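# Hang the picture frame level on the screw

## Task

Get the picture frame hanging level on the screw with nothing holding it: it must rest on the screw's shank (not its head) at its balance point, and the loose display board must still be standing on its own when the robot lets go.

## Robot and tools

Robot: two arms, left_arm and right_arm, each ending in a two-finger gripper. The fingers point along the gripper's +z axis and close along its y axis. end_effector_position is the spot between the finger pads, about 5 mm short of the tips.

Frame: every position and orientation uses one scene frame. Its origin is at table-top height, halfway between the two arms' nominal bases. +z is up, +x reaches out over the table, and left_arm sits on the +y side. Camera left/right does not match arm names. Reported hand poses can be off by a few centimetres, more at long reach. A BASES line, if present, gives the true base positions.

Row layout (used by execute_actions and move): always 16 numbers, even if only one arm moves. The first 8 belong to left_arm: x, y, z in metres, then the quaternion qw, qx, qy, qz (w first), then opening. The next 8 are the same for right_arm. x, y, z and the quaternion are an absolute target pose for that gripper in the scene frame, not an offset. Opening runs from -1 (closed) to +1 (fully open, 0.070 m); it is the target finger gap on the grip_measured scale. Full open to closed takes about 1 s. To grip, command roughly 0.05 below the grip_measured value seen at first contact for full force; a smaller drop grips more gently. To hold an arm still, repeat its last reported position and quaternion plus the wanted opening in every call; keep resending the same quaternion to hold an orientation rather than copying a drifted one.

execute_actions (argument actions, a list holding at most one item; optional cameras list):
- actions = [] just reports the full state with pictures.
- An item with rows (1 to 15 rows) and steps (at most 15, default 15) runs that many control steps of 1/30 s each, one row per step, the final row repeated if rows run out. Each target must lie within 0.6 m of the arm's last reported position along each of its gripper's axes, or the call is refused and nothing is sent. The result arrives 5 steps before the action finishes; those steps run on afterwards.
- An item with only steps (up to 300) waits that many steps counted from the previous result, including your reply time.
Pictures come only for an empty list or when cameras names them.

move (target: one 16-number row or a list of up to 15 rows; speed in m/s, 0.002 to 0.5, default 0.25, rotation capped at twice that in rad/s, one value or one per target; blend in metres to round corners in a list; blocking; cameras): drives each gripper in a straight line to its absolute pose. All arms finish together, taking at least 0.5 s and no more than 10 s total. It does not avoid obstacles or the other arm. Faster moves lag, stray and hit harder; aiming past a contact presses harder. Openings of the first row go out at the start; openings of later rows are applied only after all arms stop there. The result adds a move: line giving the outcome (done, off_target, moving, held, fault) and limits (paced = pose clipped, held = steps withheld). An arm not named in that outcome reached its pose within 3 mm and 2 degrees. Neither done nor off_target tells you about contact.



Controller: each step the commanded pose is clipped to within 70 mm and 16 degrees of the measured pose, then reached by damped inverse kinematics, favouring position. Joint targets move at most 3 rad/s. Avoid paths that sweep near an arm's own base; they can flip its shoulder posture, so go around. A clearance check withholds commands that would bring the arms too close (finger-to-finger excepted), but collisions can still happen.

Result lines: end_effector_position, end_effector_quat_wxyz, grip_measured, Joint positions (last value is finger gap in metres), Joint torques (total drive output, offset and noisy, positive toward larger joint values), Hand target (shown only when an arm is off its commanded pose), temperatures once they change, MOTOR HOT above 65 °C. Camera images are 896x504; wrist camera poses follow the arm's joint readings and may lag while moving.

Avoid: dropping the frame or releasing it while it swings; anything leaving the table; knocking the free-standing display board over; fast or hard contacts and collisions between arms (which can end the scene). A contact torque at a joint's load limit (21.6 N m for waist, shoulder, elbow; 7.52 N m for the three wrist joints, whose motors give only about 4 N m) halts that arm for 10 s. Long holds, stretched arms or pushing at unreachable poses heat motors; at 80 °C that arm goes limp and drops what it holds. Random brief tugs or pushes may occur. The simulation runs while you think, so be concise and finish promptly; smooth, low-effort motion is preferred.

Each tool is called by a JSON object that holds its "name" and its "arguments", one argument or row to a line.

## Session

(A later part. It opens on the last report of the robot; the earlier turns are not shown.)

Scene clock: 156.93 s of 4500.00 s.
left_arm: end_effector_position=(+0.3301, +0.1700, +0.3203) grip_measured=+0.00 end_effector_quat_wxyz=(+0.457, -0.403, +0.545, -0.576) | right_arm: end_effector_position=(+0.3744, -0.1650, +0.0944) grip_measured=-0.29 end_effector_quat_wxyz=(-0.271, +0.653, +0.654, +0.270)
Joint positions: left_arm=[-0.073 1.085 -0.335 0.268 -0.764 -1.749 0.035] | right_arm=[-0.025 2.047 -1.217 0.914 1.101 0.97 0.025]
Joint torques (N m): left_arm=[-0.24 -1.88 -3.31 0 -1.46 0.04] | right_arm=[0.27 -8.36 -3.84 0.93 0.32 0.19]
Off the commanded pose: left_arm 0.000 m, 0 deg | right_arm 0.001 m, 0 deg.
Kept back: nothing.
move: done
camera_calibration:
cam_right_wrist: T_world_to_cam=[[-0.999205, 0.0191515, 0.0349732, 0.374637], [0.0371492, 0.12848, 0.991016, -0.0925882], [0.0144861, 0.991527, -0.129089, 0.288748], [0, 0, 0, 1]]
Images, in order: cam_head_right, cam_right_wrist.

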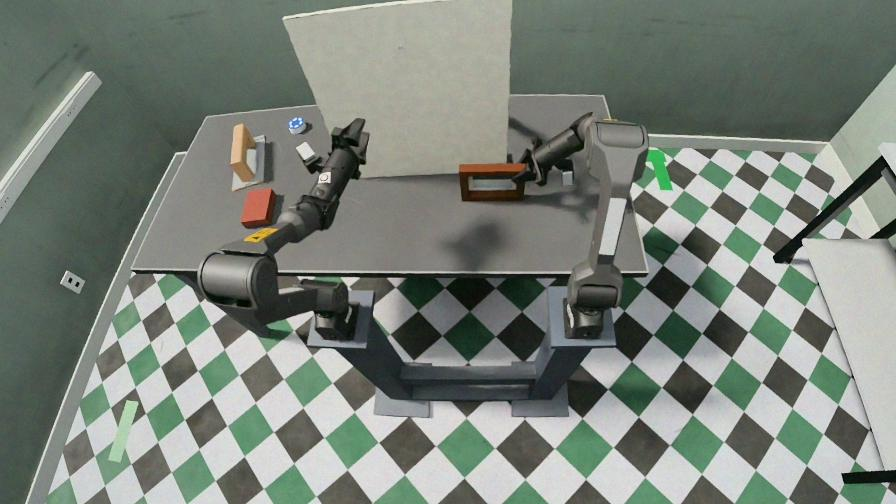

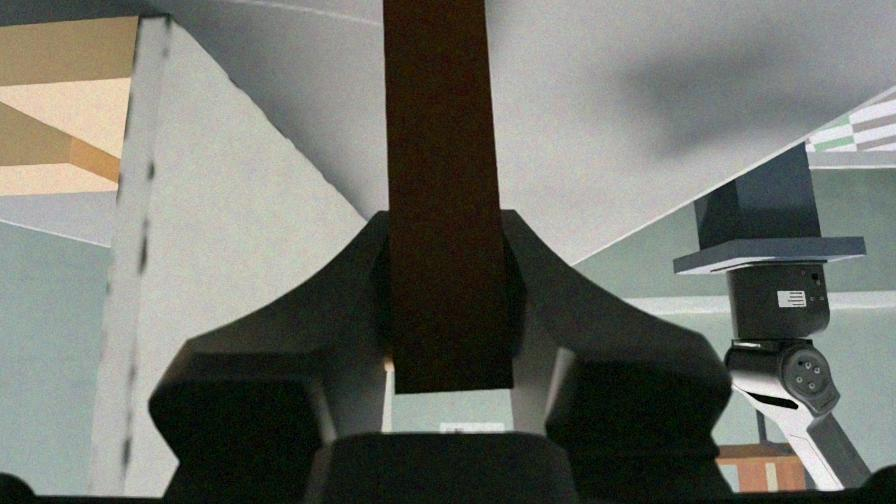

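{"name": "move", "arguments": {
  "target": [
    [0.330,0.170,0.320,0.4563,-0.4037,0.5448,-0.5762,0.0, 0.375,-0.165,0.0944,-0.2706,0.6533,0.6533,0.2706,0.2],
    [0.330,0.170,0.320,0.4563,-0.4037,0.5448,-0.5762,0.0, 0.375,-0.165,0.0944,-0.2706,0.6533,0.6533,0.2706,1.0],
    [0.330,0.170,0.320,0.4563,-0.4037,0.5448,-0.5762,0.0, 0.375,-0.225,0.155,-0.2706,0.6533,0.6533,0.2706,1.0]
  ],
  "speed": [0.1,0.1,0.15],
  "cameras": ["cam_right_wrist","cam_head_right"]
}}

Scene clock: 166.20 s of 4500.00 s.
left_arm: end_effector_position=(+0.3301, +0.1700, +0.3203) grip_measured=+0.00 end_effector_quat_wxyz=(+0.457, -0.403, +0.545, -0.576) | right_arm: end_effector_position=(+0.3749, -0.2250, +0.1550) grip_measured=+0.98 end_effector_quat_wxyz=(-0.224, +0.671, +0.645, +0.289)
Joint positions: left_arm=[-0.073 1.085 -0.335 0.268 -0.764 -1.749 0.035] | right_arm=[-0.18 1.879 -1.246 0.811 1.216 1.036 0.069]
Joint torques (N m): left_arm=[-0.18 -1.99 -3.32 0.03 -1.44 0.04] | right_arm=[0.67 -6.24 -2.89 0.65 0.18 0.12]
Hand target: left_arm +0.3300, +0.1700, +0.3200; +0.456, -0.404, +0.545, -0.576 | right_arm +0.3749, -0.2247, +0.1547; -0.225, +0.671, +0.645, +0.289
Off the commanded pose: left_arm 0.000 m, 0 deg | right_arm 0.000 m, 6 deg.
joint read past its limit (right arm) — joint 5 (wrist pitch), upper limit.
joint sent to its limit (right arm) — joint 5 (wrist pitch), upper limit.
Kept back: nothing.
move: off_target (right_arm)
camera_calibration:
cam_right_wrist: T_world_to_cam=[[-0.995212, 0.0898997, -0.0383595, 0.399923], [-0.0227586, 0.168533, 0.985433, -0.112624], [0.095055, 0.981588, -0.16568, 0.329255], [0, 0, 0, 1]]
Images, in order: cam_head_right, cam_right_wrist.

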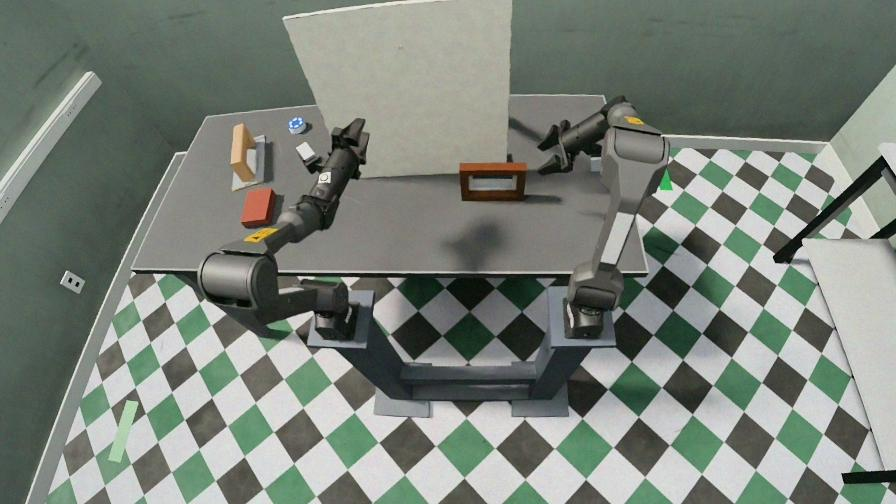

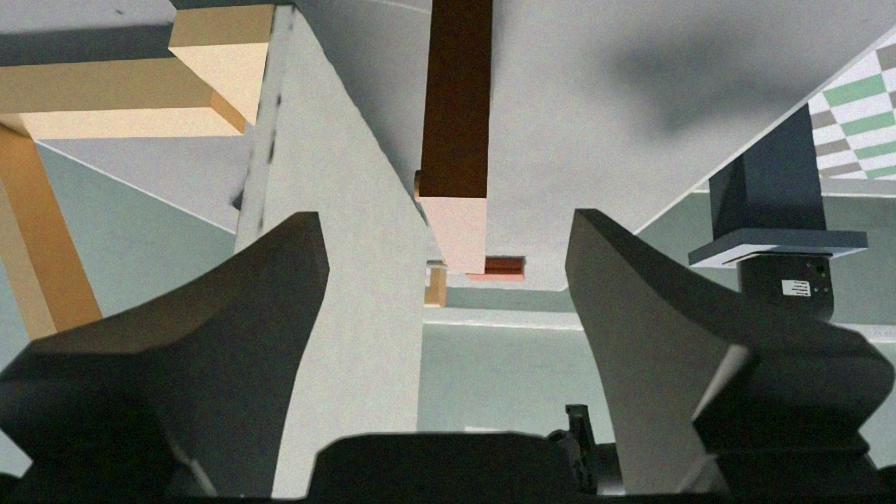

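{"name": "move", "arguments": {
  "target": [
    [0.330,0.170,0.320,0.4563,-0.4037,0.5448,-0.5762,0.0, 0.365,-0.17,0.225,0.1305,0,0.9914,0,1.0],
    [0.330,0.170,0.320,0.4563,-0.4037,0.5448,-0.5762,0.0, 0.373,-0.095,0.185,0,0.7071,-0.7071,0,1.0]
  ],
  "speed": 0.3,
  "blend": 0.03,
  "cameras": ["cam_right_wrist","cam_head_right"]
}}

Scene clock: 172.47 s of 4500.00 s.
left_arm: end_effector_position=(+0.3301, +0.1700, +0.3203) grip_measured=+0.00 end_effector_quat_wxyz=(+0.457, -0.403, +0.545, -0.576) | right_arm: end_effector_position=(+0.3725, -0.0951, +0.1845) grip_measured=+0.98 end_effector_quat_wxyz=(-0.084, +0.705, -0.704, +0.022)
Joint positions: left_arm=[-0.073 1.085 -0.335 0.268 -0.764 -1.749 0.035] | right_arm=[0.549 1.9 -1.633 0 1.216 -1.047 0.069]
Joint torques (N m): left_arm=[-0.19 -1.87 -2.99 0.02 -1.46 0.03] | right_arm=[0.05 -7.65 -4.34 -0.12 0.09 0.27]
Hand target: left_arm +0.3300, +0.1700, +0.3200; +0.456, -0.404, +0.545, -0.576 | right_arm +0.3728, -0.0951, +0.1846; -0.084, +0.704, -0.704, +0.023
Off the commanded pose: left_arm 0.000 m, 0 deg | right_arm 0.001 m, 10 deg.
joint sent to its limit (right arm) — joint 5 (wrist pitch), upper limit.
Kept back: nothing.
move: off_target (right_arm)
camera_calibration:
cam_right_wrist: T_world_to_cam=[[0.986725, -0.0443124, 0.156238, -0.39997], [-0.121222, -0.841172, 0.527006, -0.138375], [0.10807, -0.538949, -0.835377, 0.180934], [0, 0, 0, 1]]
Images, in order: cam_head_right, cam_right_wrist.

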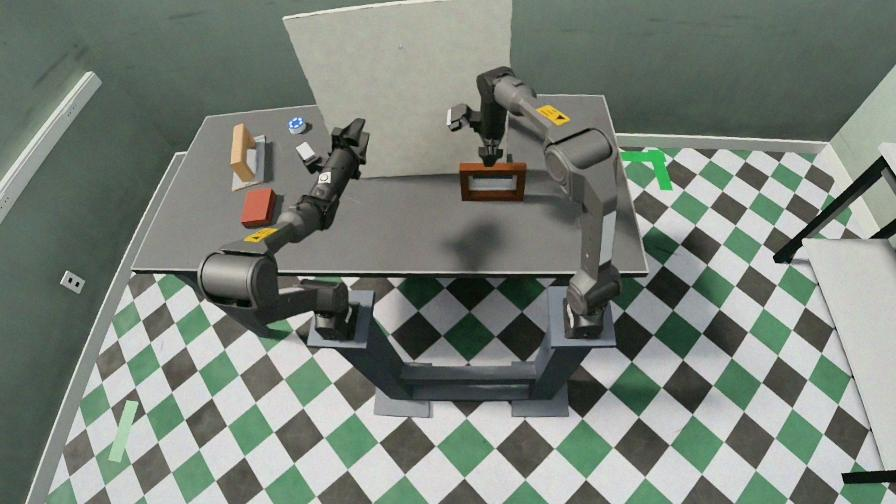

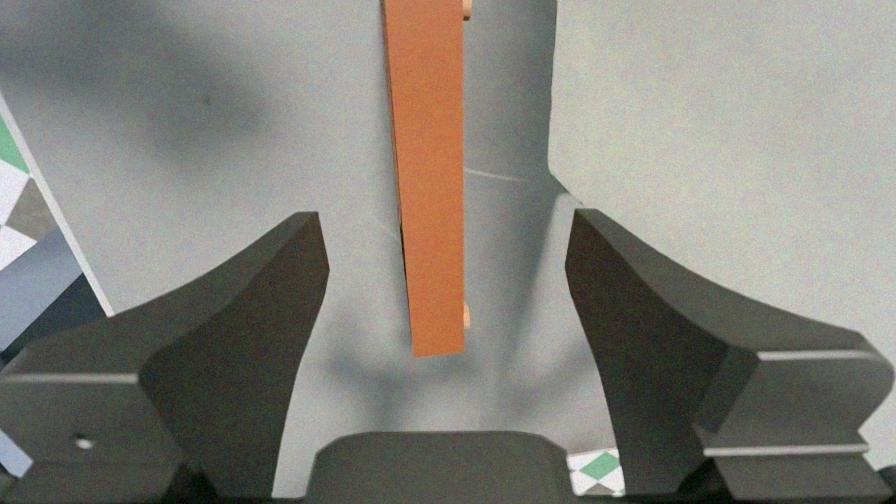

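{"name": "move", "arguments": {
  "target": [
    [0.330,0.170,0.320,0.4563,-0.4037,0.5448,-0.5762,0.0, 0.371,-0.111,0.150,0,0.7071,-0.7071,0,1.0]
  ],
  "speed": 0.2,
  "cameras": ["cam_right_wrist","cam_head_right"]
}}

Scene clock: 174.20 s of 4500.00 s.
left_arm: end_effector_position=(+0.3301, +0.1700, +0.3203) grip_measured=+0.00 end_effector_quat_wxyz=(+0.457, -0.403, +0.545, -0.576) | right_arm: end_effector_position=(+0.3705, -0.1112, +0.1489) grip_measured=+0.98 end_effector_quat_wxyz=(-0.036, +0.706, -0.707, +0.010)
Joint positions: left_arm=[-0.073 1.085 -0.335 0.268 -0.764 -1.749 0.035] | right_arm=[0.517 1.962 -1.596 0.001 1.216 -1.077 0.069]
Joint torques (N m): left_arm=[-0.17 -2.16 -3.19 -0.01 -1.46 0.03] | right_arm=[0.58 -9.23 -4.07 -0.14 0.08 0.04]
Hand target: left_arm +0.3300, +0.1700, +0.3200; +0.456, -0.404, +0.545, -0.576 | right_arm +0.3708, -0.1111, +0.1496; -0.038, +0.707, -0.707, +0.011
Off the commanded pose: left_arm 0.000 m, 0 deg | right_arm 0.001 m, 4 deg.
joint read past its limit (right arm) — joint 5 (wrist pitch), upper limit.
joint sent to its limit (right arm) — joint 5 (wrist pitch), upper limit.
Kept back: nothing.
move: off_target (right_arm)
camera_calibration:
cam_right_wrist: T_world_to_cam=[[0.996359, -0.0411604, 0.0746607, -0.384208], [-0.0768287, -0.813103, 0.577028, -0.154217], [0.0369561, -0.580663, -0.813305, 0.161186], [0, 0, 0, 1]]
Images, in order: cam_head_right, cam_right_wrist.

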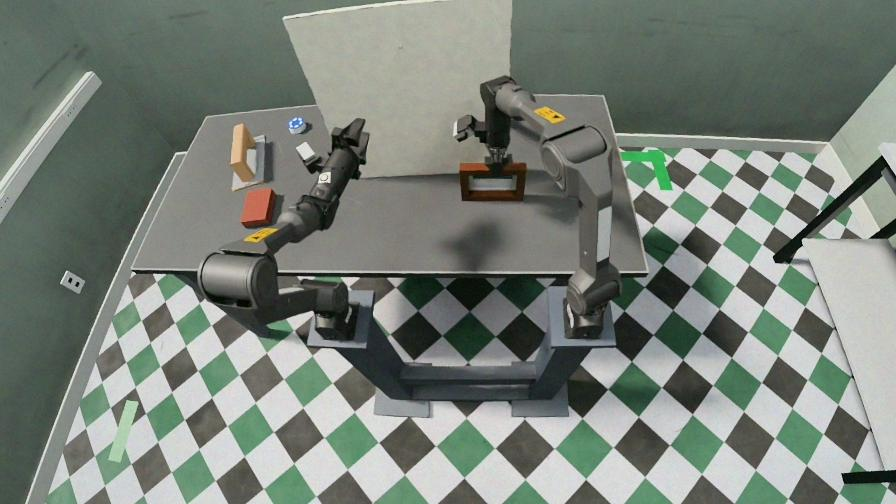

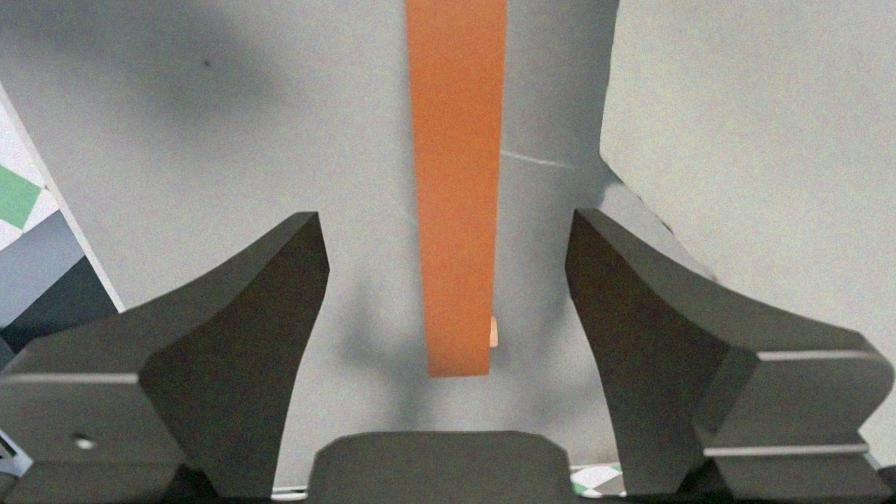

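{"name": "move", "arguments": {
  "target": [
    [0.330,0.170,0.320,0.4563,-0.4037,0.5448,-0.5762,0.0, 0.375,-0.114,0.116,0,0.7071,-0.7071,0,1.0]
  ],
  "speed": 0.15,
  "cameras": ["cam_right_wrist"]
}}

{"name": "move", "arguments": {
  "target": [
    [0.330,0.170,0.320,0.4563,-0.4037,0.5448,-0.5762,0.0, 0.375,-0.114,0.116,0,0.7071,-0.7071,0,-0.18],
    [0.330,0.170,0.320,0.4563,-0.4037,0.5448,-0.5762,0.0, 0.375,-0.114,0.116,0,0.7071,-0.7071,0,-0.42]
  ],
  "speed": 0.1,
  "cameras": ["cam_right_wrist","cam_head_right"]
}}

Scene clock: 175.43 s of 4500.00 s.
left_arm: end_effector_position=(+0.3301, +0.1700, +0.3203) grip_measured=+0.00 end_effector_quat_wxyz=(+0.457, -0.403, +0.545, -0.576) | right_arm: end_effector_position=(+0.3745, -0.1142, +0.1149) grip_measured=+0.98 end_effector_quat_wxyz=(+0.000, +0.707, -0.707, +0.000)
Joint positions: left_arm=[-0.073 1.085 -0.335 0.268 -0.764 -1.749 0.035] | right_arm=[0.506 2.059 -1.618 0 1.216 -1.088 0.069]
Joint torques (N m): left_arm=[-0.13 -2.16 -3.05 0.03 -1.42 0.06] | right_arm=[-0.15 -9.73 -4.14 -0.07 0 -0.08]
Off the commanded pose: left_arm 0.000 m, 0 deg | right_arm 0.001 m, 0 deg.
joint read past its limit (right arm) — joint 5 (wrist pitch), upper limit.
joint sent to its limit (right arm) — joint 5 (wrist pitch), upper limit.
Kept back: nothing.
move: done
camera_calibration:
cam_right_wrist: T_world_to_cam=[[0.9992, -0.0385773, 0.010543, -0.379209], [-0.0369982, -0.791618, 0.609895, -0.152937], [-0.0151821, -0.609797, -0.792412, 0.145475], [0, 0, 0, 1]]
Images, in order: cam_right_wrist.

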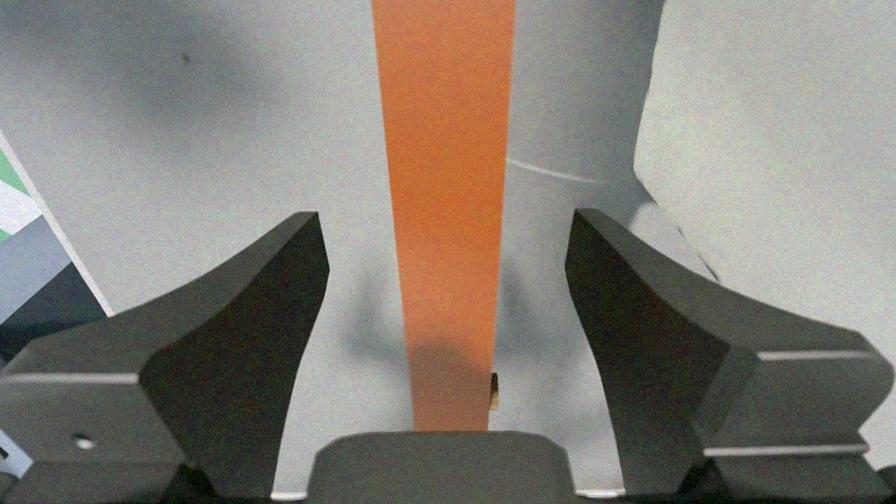

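Scene clock: 177.43 s of 4500.00 s.
left_arm: end_effector_position=(+0.3301, +0.1700, +0.3203) grip_measured=+0.00 end_effector_quat_wxyz=(+0.457, -0.403, +0.545, -0.576) | right_arm: end_effector_position=(+0.3746, -0.1142, +0.1157) grip_measured=-0.30 end_effector_quat_wxyz=(-0.001, +0.707, -0.707, +0.000)
Joint positions: left_arm=[-0.073 1.085 -0.335 0.268 -0.764 -1.749 0.035] | right_arm=[0.506 2.057 -1.618 0 1.216 -1.088 0.024]
Joint torques (N m): left_arm=[-0.17 -2.1 -2.82 0.05 -1.43 0.04] | right_arm=[0.68 -9.67 -3.67 -0.03 -0.08 0.01]
Off the commanded pose: left_arm 0.000 m, 0 deg | right_arm 0.001 m, 0 deg.
joint sent to its limit (right arm) — joint 5 (wrist pitch), upper limit.
Kept back: nothing.
move: done
camera_calibration:
cam_right_wrist: T_world_to_cam=[[0.999182, -0.0385868, 0.0121171, -0.379482], [-0.0379782, -0.792132, 0.609168, -0.152957], [-0.0139075, -0.609129, -0.792949, 0.145755], [0, 0, 0, 1]]
Images, in order: cam_head_right, cam_right_wrist.

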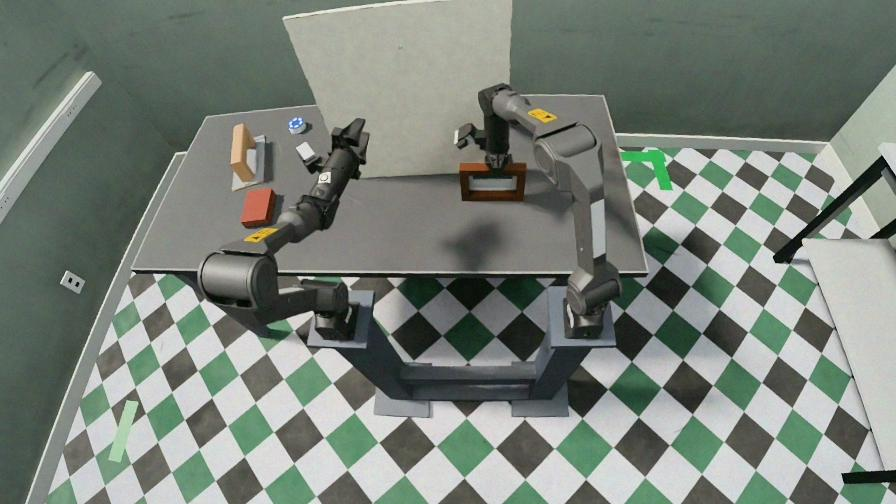

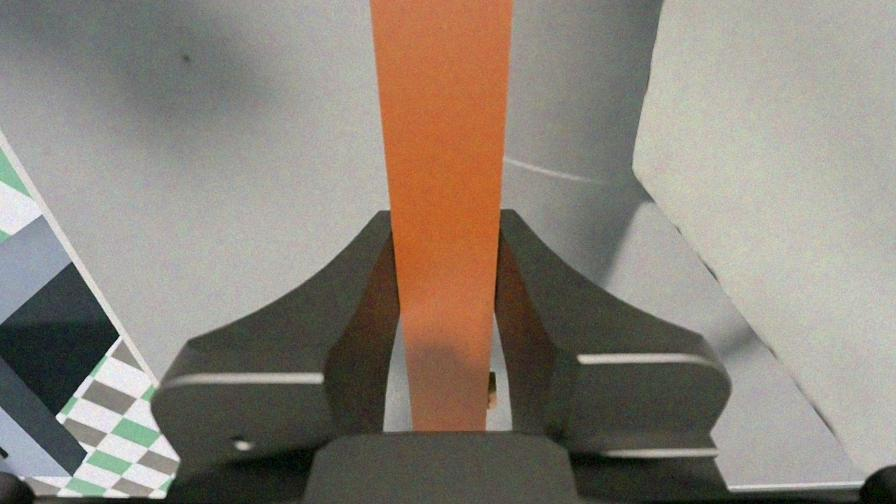

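{"name": "move", "arguments": {
  "target": [
    [0.330,0.170,0.320,0.4563,-0.4037,0.5448,-0.5762,0.0, 0.372,-0.114,0.142,0,0.7071,-0.7071,0,-0.42],
    [0.330,0.170,0.320,0.4563,-0.4037,0.5448,-0.5762,0.0, 0.304,-0.092,0.330,-0.3263,0.2827,-0.8964,-0.1027,-0.42]
  ],
  "speed": [0.12,0.2],
  "blend": 0.015
}}

Scene clock: 185.07 s of 4500.00 s.
left_arm: end_effector_position=(+0.3301, +0.1700, +0.3203) grip_measured=+0.00 end_effector_quat_wxyz=(+0.457, -0.403, +0.545, -0.576) | right_arm: end_effector_position=(+0.3040, -0.0920, +0.3302) grip_measured=-0.30 end_effector_quat_wxyz=(+0.327, -0.283, +0.896, +0.103)
Joint positions: left_arm=[-0.073 1.085 -0.335 0.268 -0.764 -1.749 0.035] | right_arm=[0.664 1.332 -1.337 -0.024 0.964 0.036 0.024]
Joint torques (N m): left_arm=[-0.18 -2.08 -3.1 0.03 -1.47 0.05] | right_arm=[-0.26 -4.65 -4.39 -0.02 -0.89 -0.12]
Off the commanded pose: left_arm 0.000 m, 0 deg | right_arm 0.000 m, 0 deg.
Kept back: nothing.
move: done; blend cut to 0.0131 m at target 1
camera_calibration:
cam_left_wrist: T_world_to_cam=[[-0.0673913, -0.0267161, 0.997369, -0.289163], [-0.752679, -0.654825, -0.0683983, 0.382266], [0.65493, -0.755308, 0.0240209, 0.0262637], [0, 0, 0, 1]]
cam_right_wrist: T_world_to_cam=[[0.543648, -0.839152, -0.0164686, -0.236386], [-0.838902, -0.542663, -0.0419473, 0.212635], [0.0262632, 0.0366202, -0.998984, 0.443612], [0, 0, 0, 1]]

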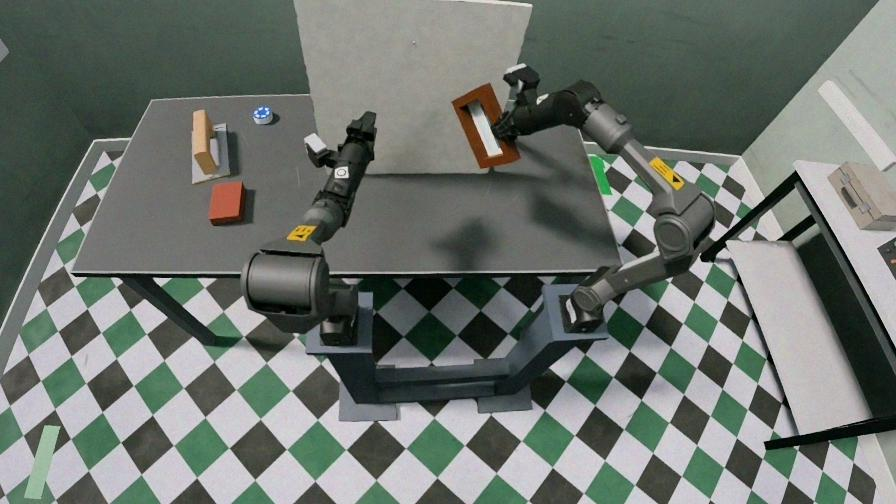

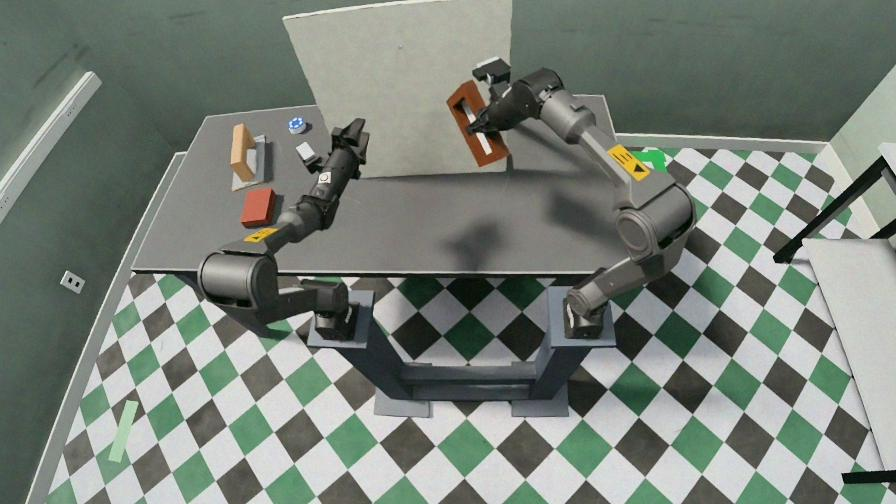

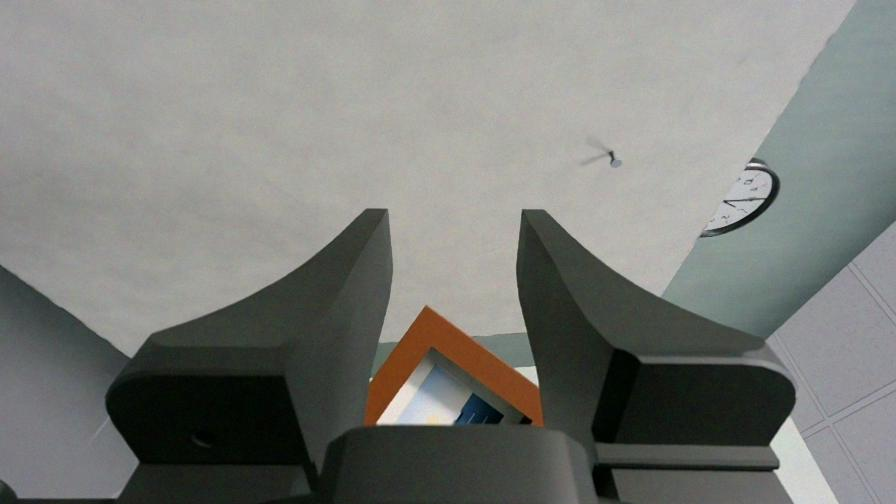

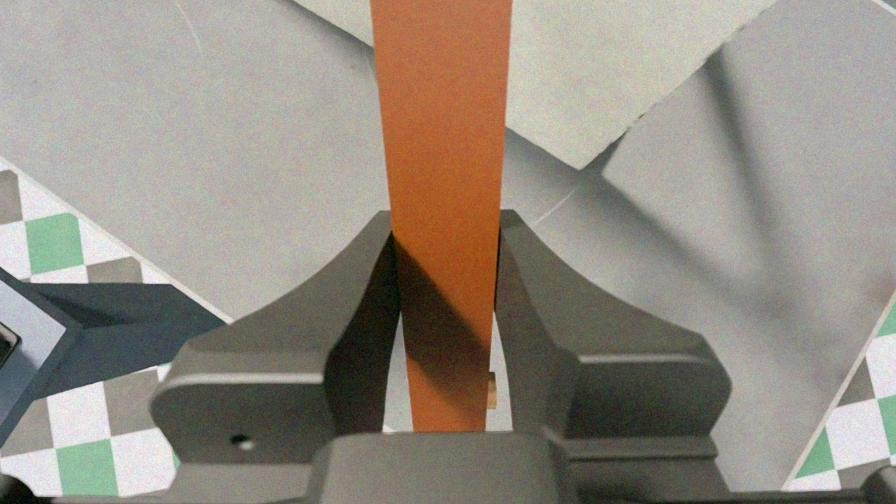

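{"name": "move", "arguments": {
  "target": [
    [0.284,0.040,0.260,0.4307,0.0308,0.7064,-0.5613,1.0, 0.304,-0.092,0.330,-0.3263,0.2827,-0.8964,-0.1027,-0.42]
  ],
  "speed": 0.25
}}

Scene clock: 187.57 s of 4500.00 s.
left_arm: end_effector_position=(+0.2840, +0.0397, +0.2601) grip_measured=+0.98 end_effector_quat_wxyz=(+0.431, +0.032, +0.706, -0.561) | right_arm: end_effector_position=(+0.3040, -0.0920, +0.3302) grip_measured=-0.30 end_effector_quat_wxyz=(+0.327, -0.283, +0.896, +0.103)
Joint positions: left_arm=[-0.092 1.425 -0.353 0.952 -1.204 -1.339 0.069] | right_arm=[0.664 1.332 -1.337 -0.024 0.964 0.036 0.024]
Joint torques (N m): left_arm=[0.32 -3.68 -1.55 -0.61 -1.09 -0.09] | right_arm=[-0.47 -3.98 -5.26 -0.03 -0.74 -0.12]
Off the commanded pose: left_arm 0.000 m, 0 deg | right_arm 0.000 m, 0 deg.
Kept back: nothing.
move: done
camera_calibration:
cam_left_wrist: T_world_to_cam=[[-0.521722, -0.391914, 0.757766, -0.0298361], [-0.842117, 0.09442, -0.530964, 0.374068], [0.136544, -0.915144, -0.379299, 0.217935], [0, 0, 0, 1]]
cam_right_wrist: T_world_to_cam=[[0.543648, -0.839152, -0.0164686, -0.236386], [-0.838902, -0.542663, -0.0419473, 0.212635], [0.0262632, 0.0366202, -0.998984, 0.443612], [0, 0, 0, 1]]

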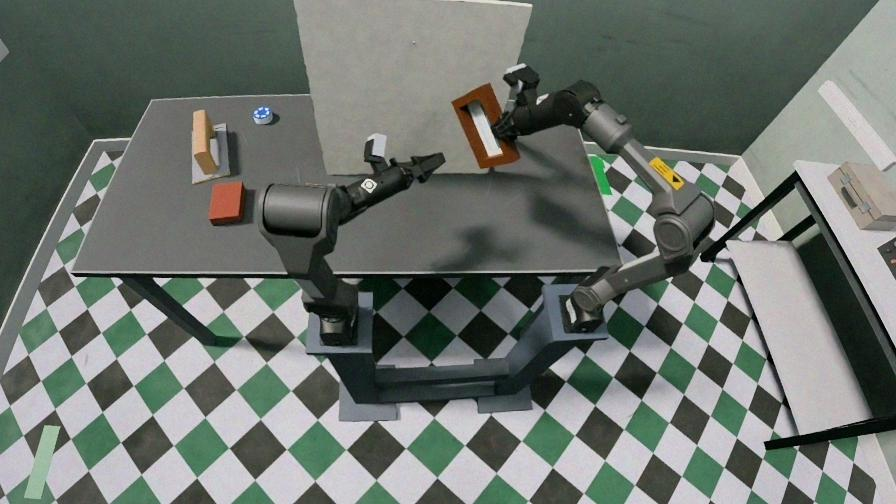

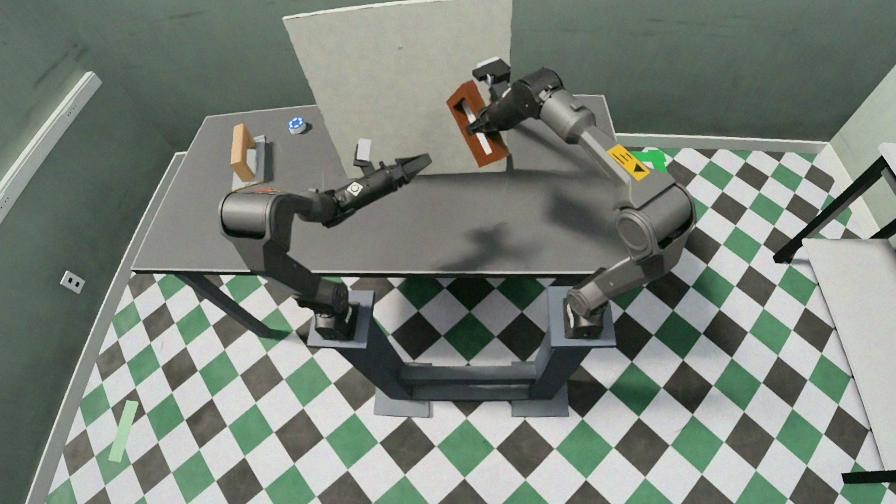

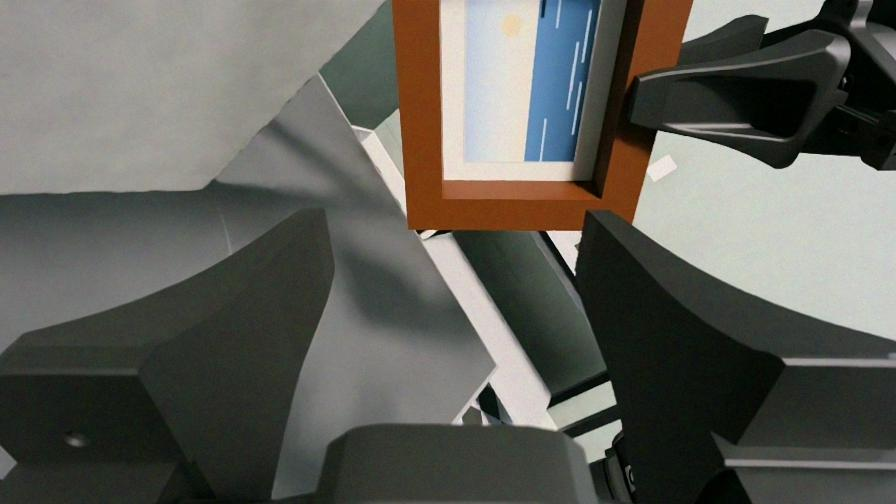

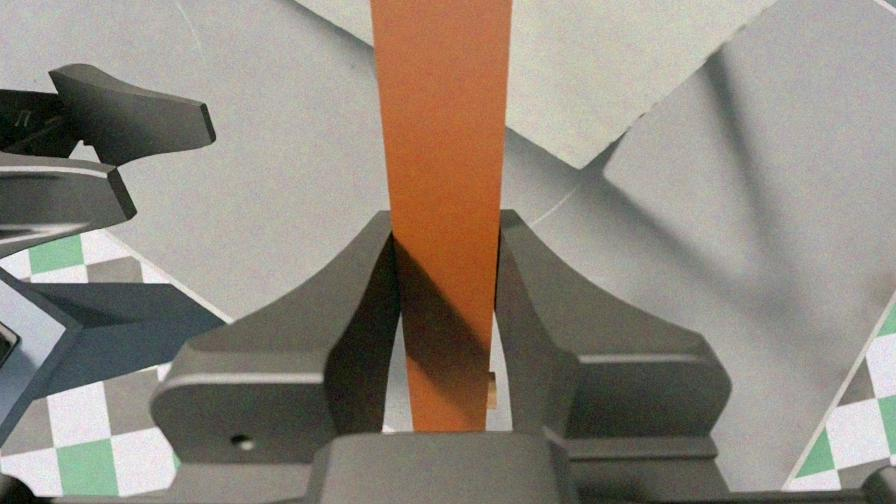

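{"name": "move", "arguments": {
  "target": [
    [0.3333,0.0011,0.257,0.4307,0.0308,0.7064,-0.5613,0.6, 0.304,-0.092,0.330,-0.3263,0.2827,-0.8964,-0.1027,-0.42]
  ],
  "speed": 0.15,
  "cameras": ["cam_left_wrist","cam_right_wrist"]
}}

Scene clock: 189.33 s of 4500.00 s.
left_arm: end_effector_position=(+0.3336, +0.0008, +0.2566) grip_measured=+0.60 end_effector_quat_wxyz=(+0.430, +0.030, +0.707, -0.561) | right_arm: end_effector_position=(+0.3040, -0.0920, +0.3302) grip_measured=-0.30 end_effector_quat_wxyz=(+0.327, -0.283, +0.896, +0.103)
Joint positions: left_arm=[-0.255 1.615 -0.553 0.794 -1.127 -1.286 0.056] | right_arm=[0.664 1.332 -1.337 -0.024 0.964 0.036 0.024]
Joint torques (N m): left_arm=[0.45 -6.24 -1.31 -0.16 -1.41 0.04] | right_arm=[-0.45 -3.98 -5.41 -0.03 -0.74 -0.12]
Off the commanded pose: left_arm 0.001 m, 0 deg | right_arm 0.000 m, 0 deg.
Kept back: nothing.
move: done
camera_calibration:
cam_left_wrist: T_world_to_cam=[[-0.519108, -0.392025, 0.759502, -0.017859], [-0.843729, 0.0930647, -0.52864, 0.417678], [0.136557, -0.915235, -0.379074, 0.174173], [0, 0, 0, 1]]
cam_right_wrist: T_world_to_cam=[[0.543648, -0.839152, -0.0164686, -0.236386], [-0.838902, -0.542663, -0.0419473, 0.212635], [0.0262632, 0.0366202, -0.998984, 0.443612], [0, 0, 0, 1]]
Images, in order: cam_left_wrist, cam_right_wrist.

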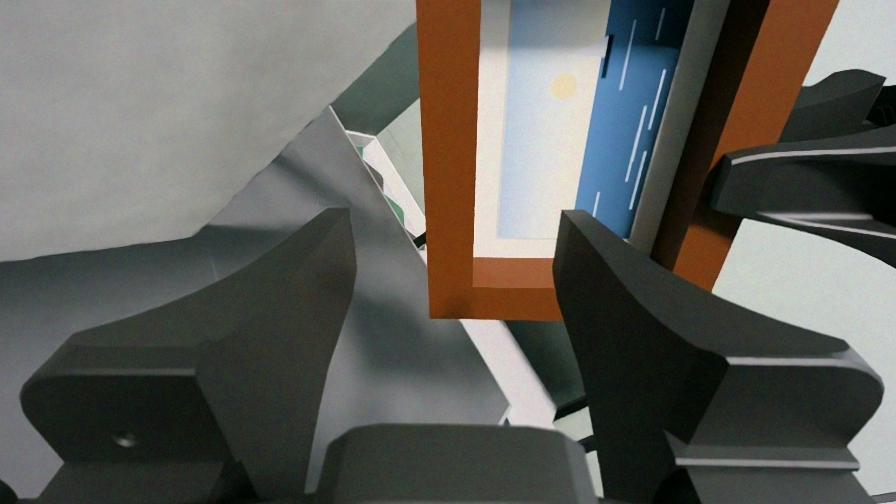

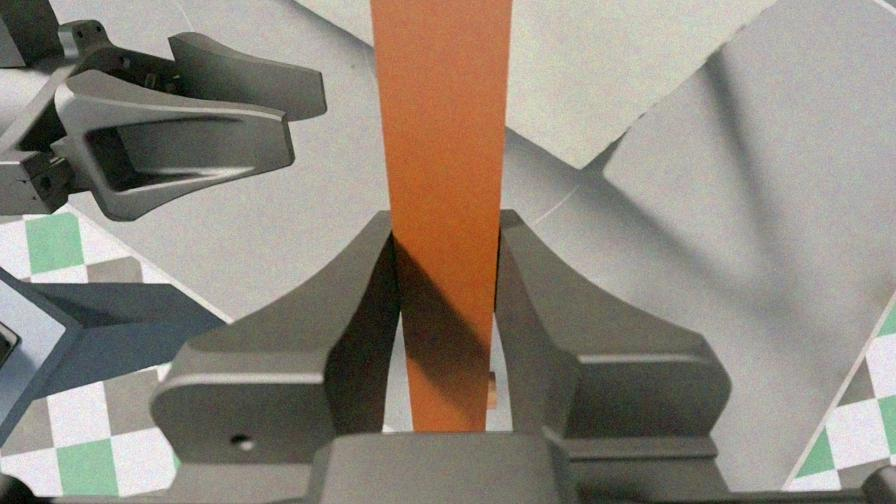

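{"name": "move", "arguments": {
  "target": [
    [0.3539,-0.0272,0.2562,0.4307,0.0308,0.7064,-0.5613,0.6, 0.304,-0.092,0.330,-0.3263,0.2827,-0.8964,-0.1027,-0.42]
  ],
  "speed": 0.08,
  "cameras": ["cam_left_wrist","cam_right_wrist"]
}}

{"name": "zoom_image", "arguments": {
  "camera": "cam_left_wrist",
  "region": [280, 150, 680, 450]
}}

{"name": "zoom_image", "arguments": {
  "camera": "cam_right_wrist",
  "region": [200, 20, 520, 240]
}}

Scene clock: 191.10 s of 4500.00 s.
left_arm: end_effector_position=(+0.3542, -0.0276, +0.2563) grip_measured=+0.60 end_effector_quat_wxyz=(+0.430, +0.031, +0.706, -0.561) | right_arm: end_effector_position=(+0.3040, -0.0920, +0.3302) grip_measured=-0.30 end_effector_quat_wxyz=(+0.327, -0.283, +0.896, +0.103)
Joint positions: left_arm=[-0.348 1.697 -0.663 0.707 -1.071 -1.263 0.056] | right_arm=[0.664 1.332 -1.337 -0.024 0.964 0.036 0.024]
Joint torques (N m): left_arm=[0.57 -5.88 -1.15 -0.13 -1.39 -0.01] | right_arm=[-0.53 -3.95 -5.4 -0.04 -0.74 -0.11]
Off the commanded pose: left_arm 0.000 m, 0 deg | right_arm 0.000 m, 0 deg.
Kept back: nothing.
move: done
camera_calibration:
cam_left_wrist: T_world_to_cam=[[-0.520046, -0.391676, 0.759041, -0.0176376], [-0.843073, 0.0928011, -0.529732, 0.437515], [0.137043, -0.915411, -0.378472, 0.14498], [0, 0, 0, 1]]
cam_right_wrist: T_world_to_cam=[[0.543648, -0.839152, -0.0164686, -0.236386], [-0.838902, -0.542663, -0.0419473, 0.212635], [0.0262632, 0.0366202, -0.998984, 0.443612], [0, 0, 0, 1]]
Images, in order: cam_left_wrist, cam_right_wrist.

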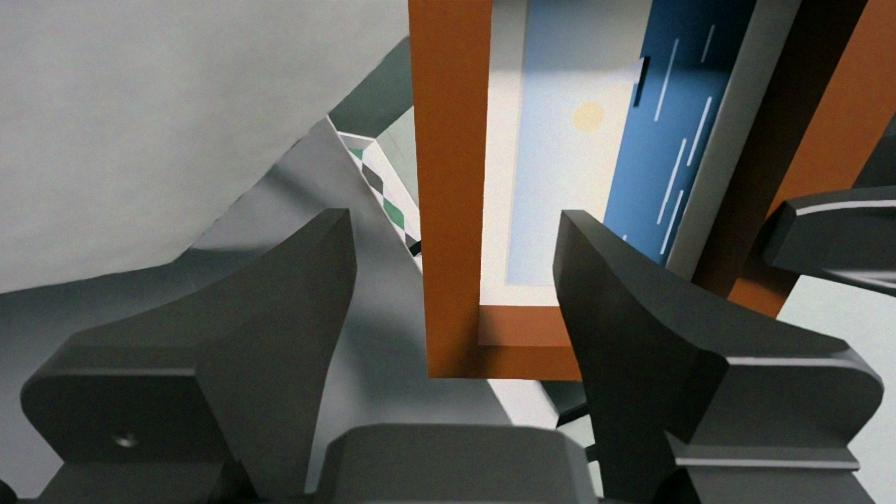

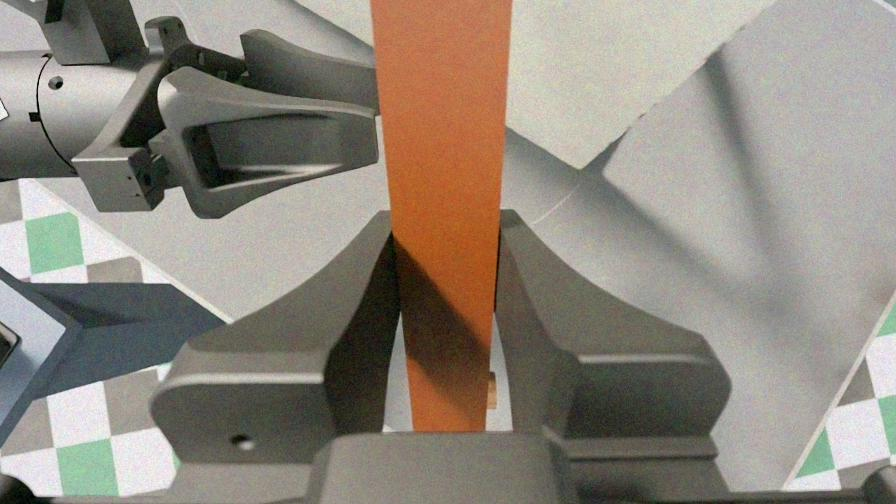

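Scaled by 1.260 from the camera's 896x504 image, which has a finer 1280x720 frame.

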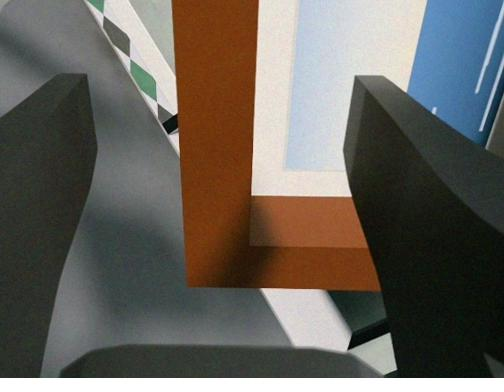

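Scaled by 1.575 from the camera's 896x504 image, which has a finer 1280x720 frame.

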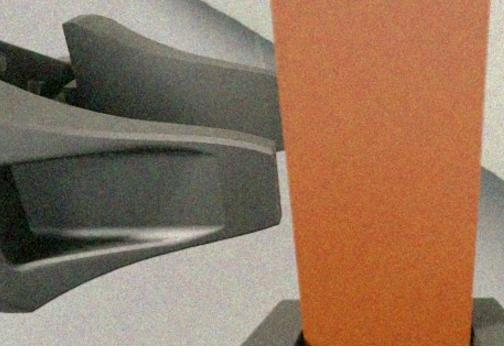

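{"name": "move", "arguments": {
  "target": [
    [0.3704,-0.0485,0.2548,0.4307,0.0308,0.7064,-0.5613,0.6, 0.304,-0.092,0.330,-0.3263,0.2827,-0.8964,-0.1027,-0.42]
  ],
  "speed": 0.04,
  "cameras": ["cam_left_wrist","cam_right_wrist"]
}}

{"name": "zoom_image", "arguments": {
  "camera": "cam_left_wrist",
  "region": [280, 150, 680, 450]
}}

{"name": "zoom_image", "arguments": {
  "camera": "cam_right_wrist",
  "region": [200, 20, 520, 240]
}}

Scene clock: 193.93 s of 4500.00 s.
left_arm: end_effector_position=(+0.3706, -0.0487, +0.2549) grip_measured=+0.60 end_effector_quat_wxyz=(+0.430, +0.031, +0.706, -0.561) | right_arm: end_effector_position=(+0.3040, -0.0920, +0.3302) grip_measured=-0.30 end_effector_quat_wxyz=(+0.327, -0.283, +0.896, +0.103)
Joint positions: left_arm=[-0.402 1.764 -0.755 0.658 -1.031 -1.252 0.056] | right_arm=[0.664 1.332 -1.337 -0.024 0.964 0.036 0.024]
Joint torques (N m): left_arm=[-0.05 -6.48 -1.67 -0.3 -1.26 0.06] | right_arm=[-0.43 -4.01 -5.47 -0.04 -0.74 -0.1]
Off the commanded pose: left_arm 0.000 m, 0 deg | right_arm 0.000 m, 0 deg.
Kept back: nothing.
move: done
camera_calibration:
cam_left_wrist: T_world_to_cam=[[-0.519984, -0.391755, 0.759042, -0.016307], [-0.843117, 0.0928668, -0.52965, 0.452522], [0.137003, -0.915371, -0.378585, 0.122855], [0, 0, 0, 1]]
cam_right_wrist: T_world_to_cam=[[0.543648, -0.839152, -0.0164686, -0.236386], [-0.838902, -0.542663, -0.0419473, 0.212635], [0.0262632, 0.0366202, -0.998984, 0.443612], [0, 0, 0, 1]]
Images, in order: cam_left_wrist, cam_right_wrist.

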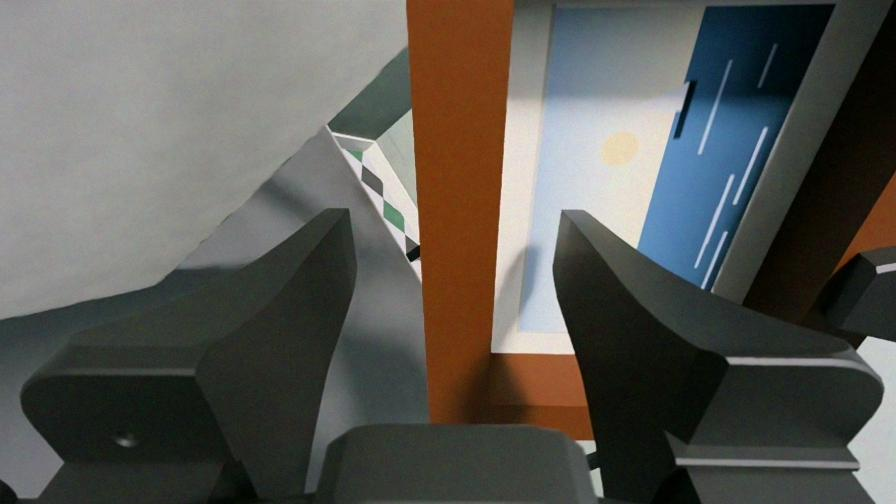

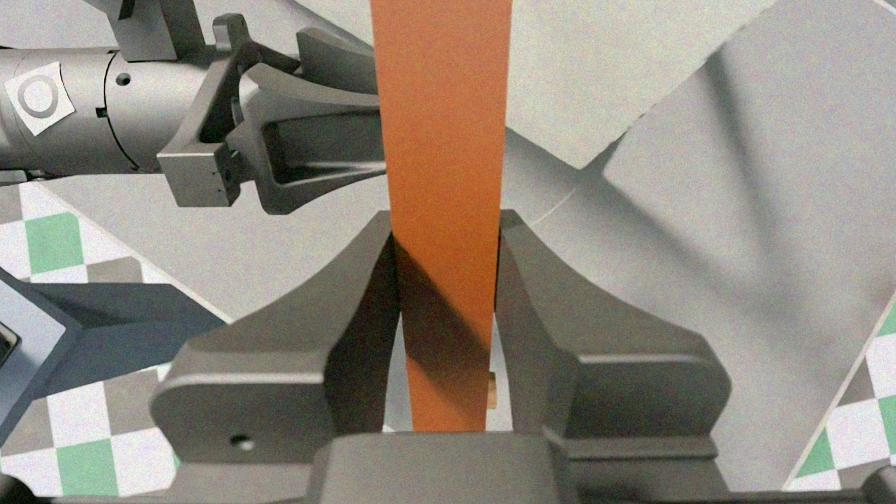

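Scaled by 1.260 from the camera's 896x504 image, which has a finer 1280x720 frame.

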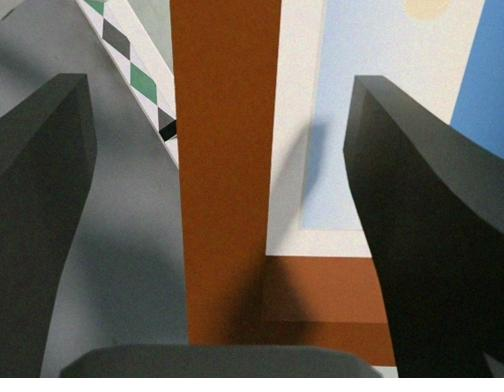

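Scaled by 1.575 from the camera's 896x504 image, which has a finer 1280x720 frame.

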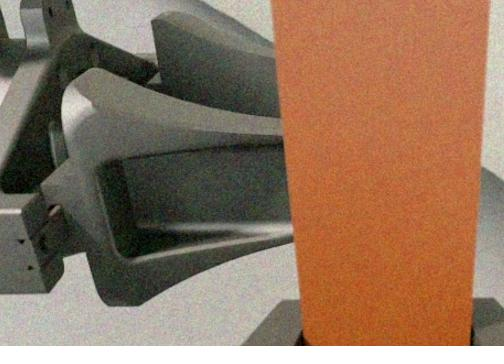

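{"name": "move", "arguments": {
  "target": [
    [0.3733,-0.0526,0.2548,0.4307,0.0308,0.7064,-0.5613,0.6, 0.304,-0.092,0.330,-0.3263,0.2827,-0.8964,-0.1027,-0.42]
  ],
  "speed": 0.02,
  "cameras": ["cam_left_wrist"]
}}

{"name": "zoom_image", "arguments": {
  "camera": "cam_left_wrist",
  "region": [280, 150, 680, 450]
}}

Scene clock: 195.83 s of 4500.00 s.
left_arm: end_effector_position=(+0.3733, -0.0525, +0.2551) grip_measured=+0.60 end_effector_quat_wxyz=(+0.431, +0.031, +0.706, -0.561) | right_arm: end_effector_position=(+0.3040, -0.0920, +0.3302) grip_measured=-0.30 end_effector_quat_wxyz=(+0.327, -0.283, +0.896, +0.103)
Joint positions: left_arm=[-0.411 1.775 -0.772 0.651 -1.023 -1.251 0.056] | right_arm=[0.664 1.332 -1.337 -0.024 0.964 0.036 0.024]
Joint torques (N m): left_arm=[-0.61 -5.7 -2.68 -0.39 -1.12 0.04] | right_arm=[-0.46 -3.94 -5.43 -0.05 -0.75 -0.09]
Off the commanded pose: left_arm 0.000 m, 0 deg | right_arm 0.000 m, 0 deg.
Kept back: nothing.
move: done
camera_calibration:
cam_left_wrist: T_world_to_cam=[[-0.520355, -0.391879, 0.758723, -0.0163332], [-0.842824, 0.0927286, -0.53014, 0.45535], [0.137396, -0.915332, -0.378537, 0.118979], [0, 0, 0, 1]]
Images, in order: cam_left_wrist.

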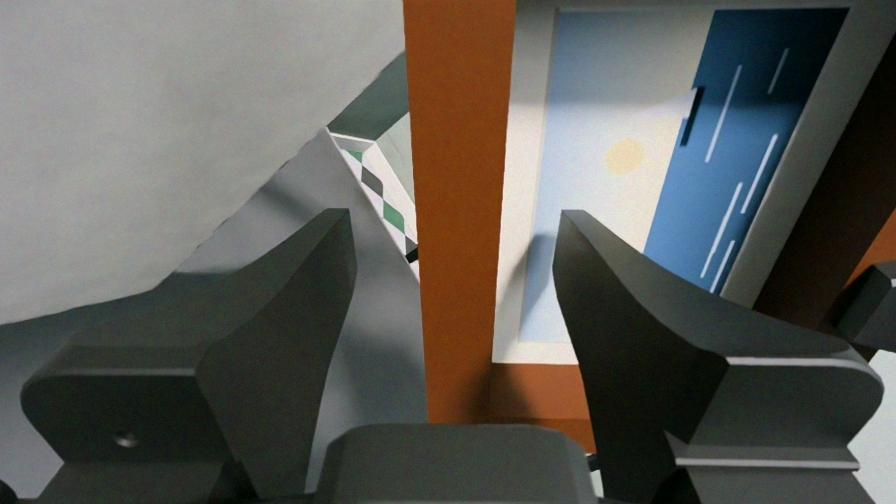

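Scaled by 1.260 from the camera's 896x504 image, which has a finer 1280x720 frame.

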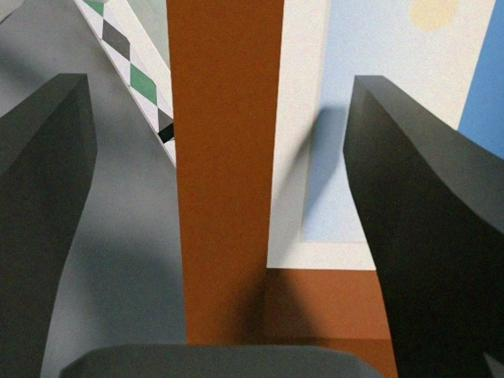

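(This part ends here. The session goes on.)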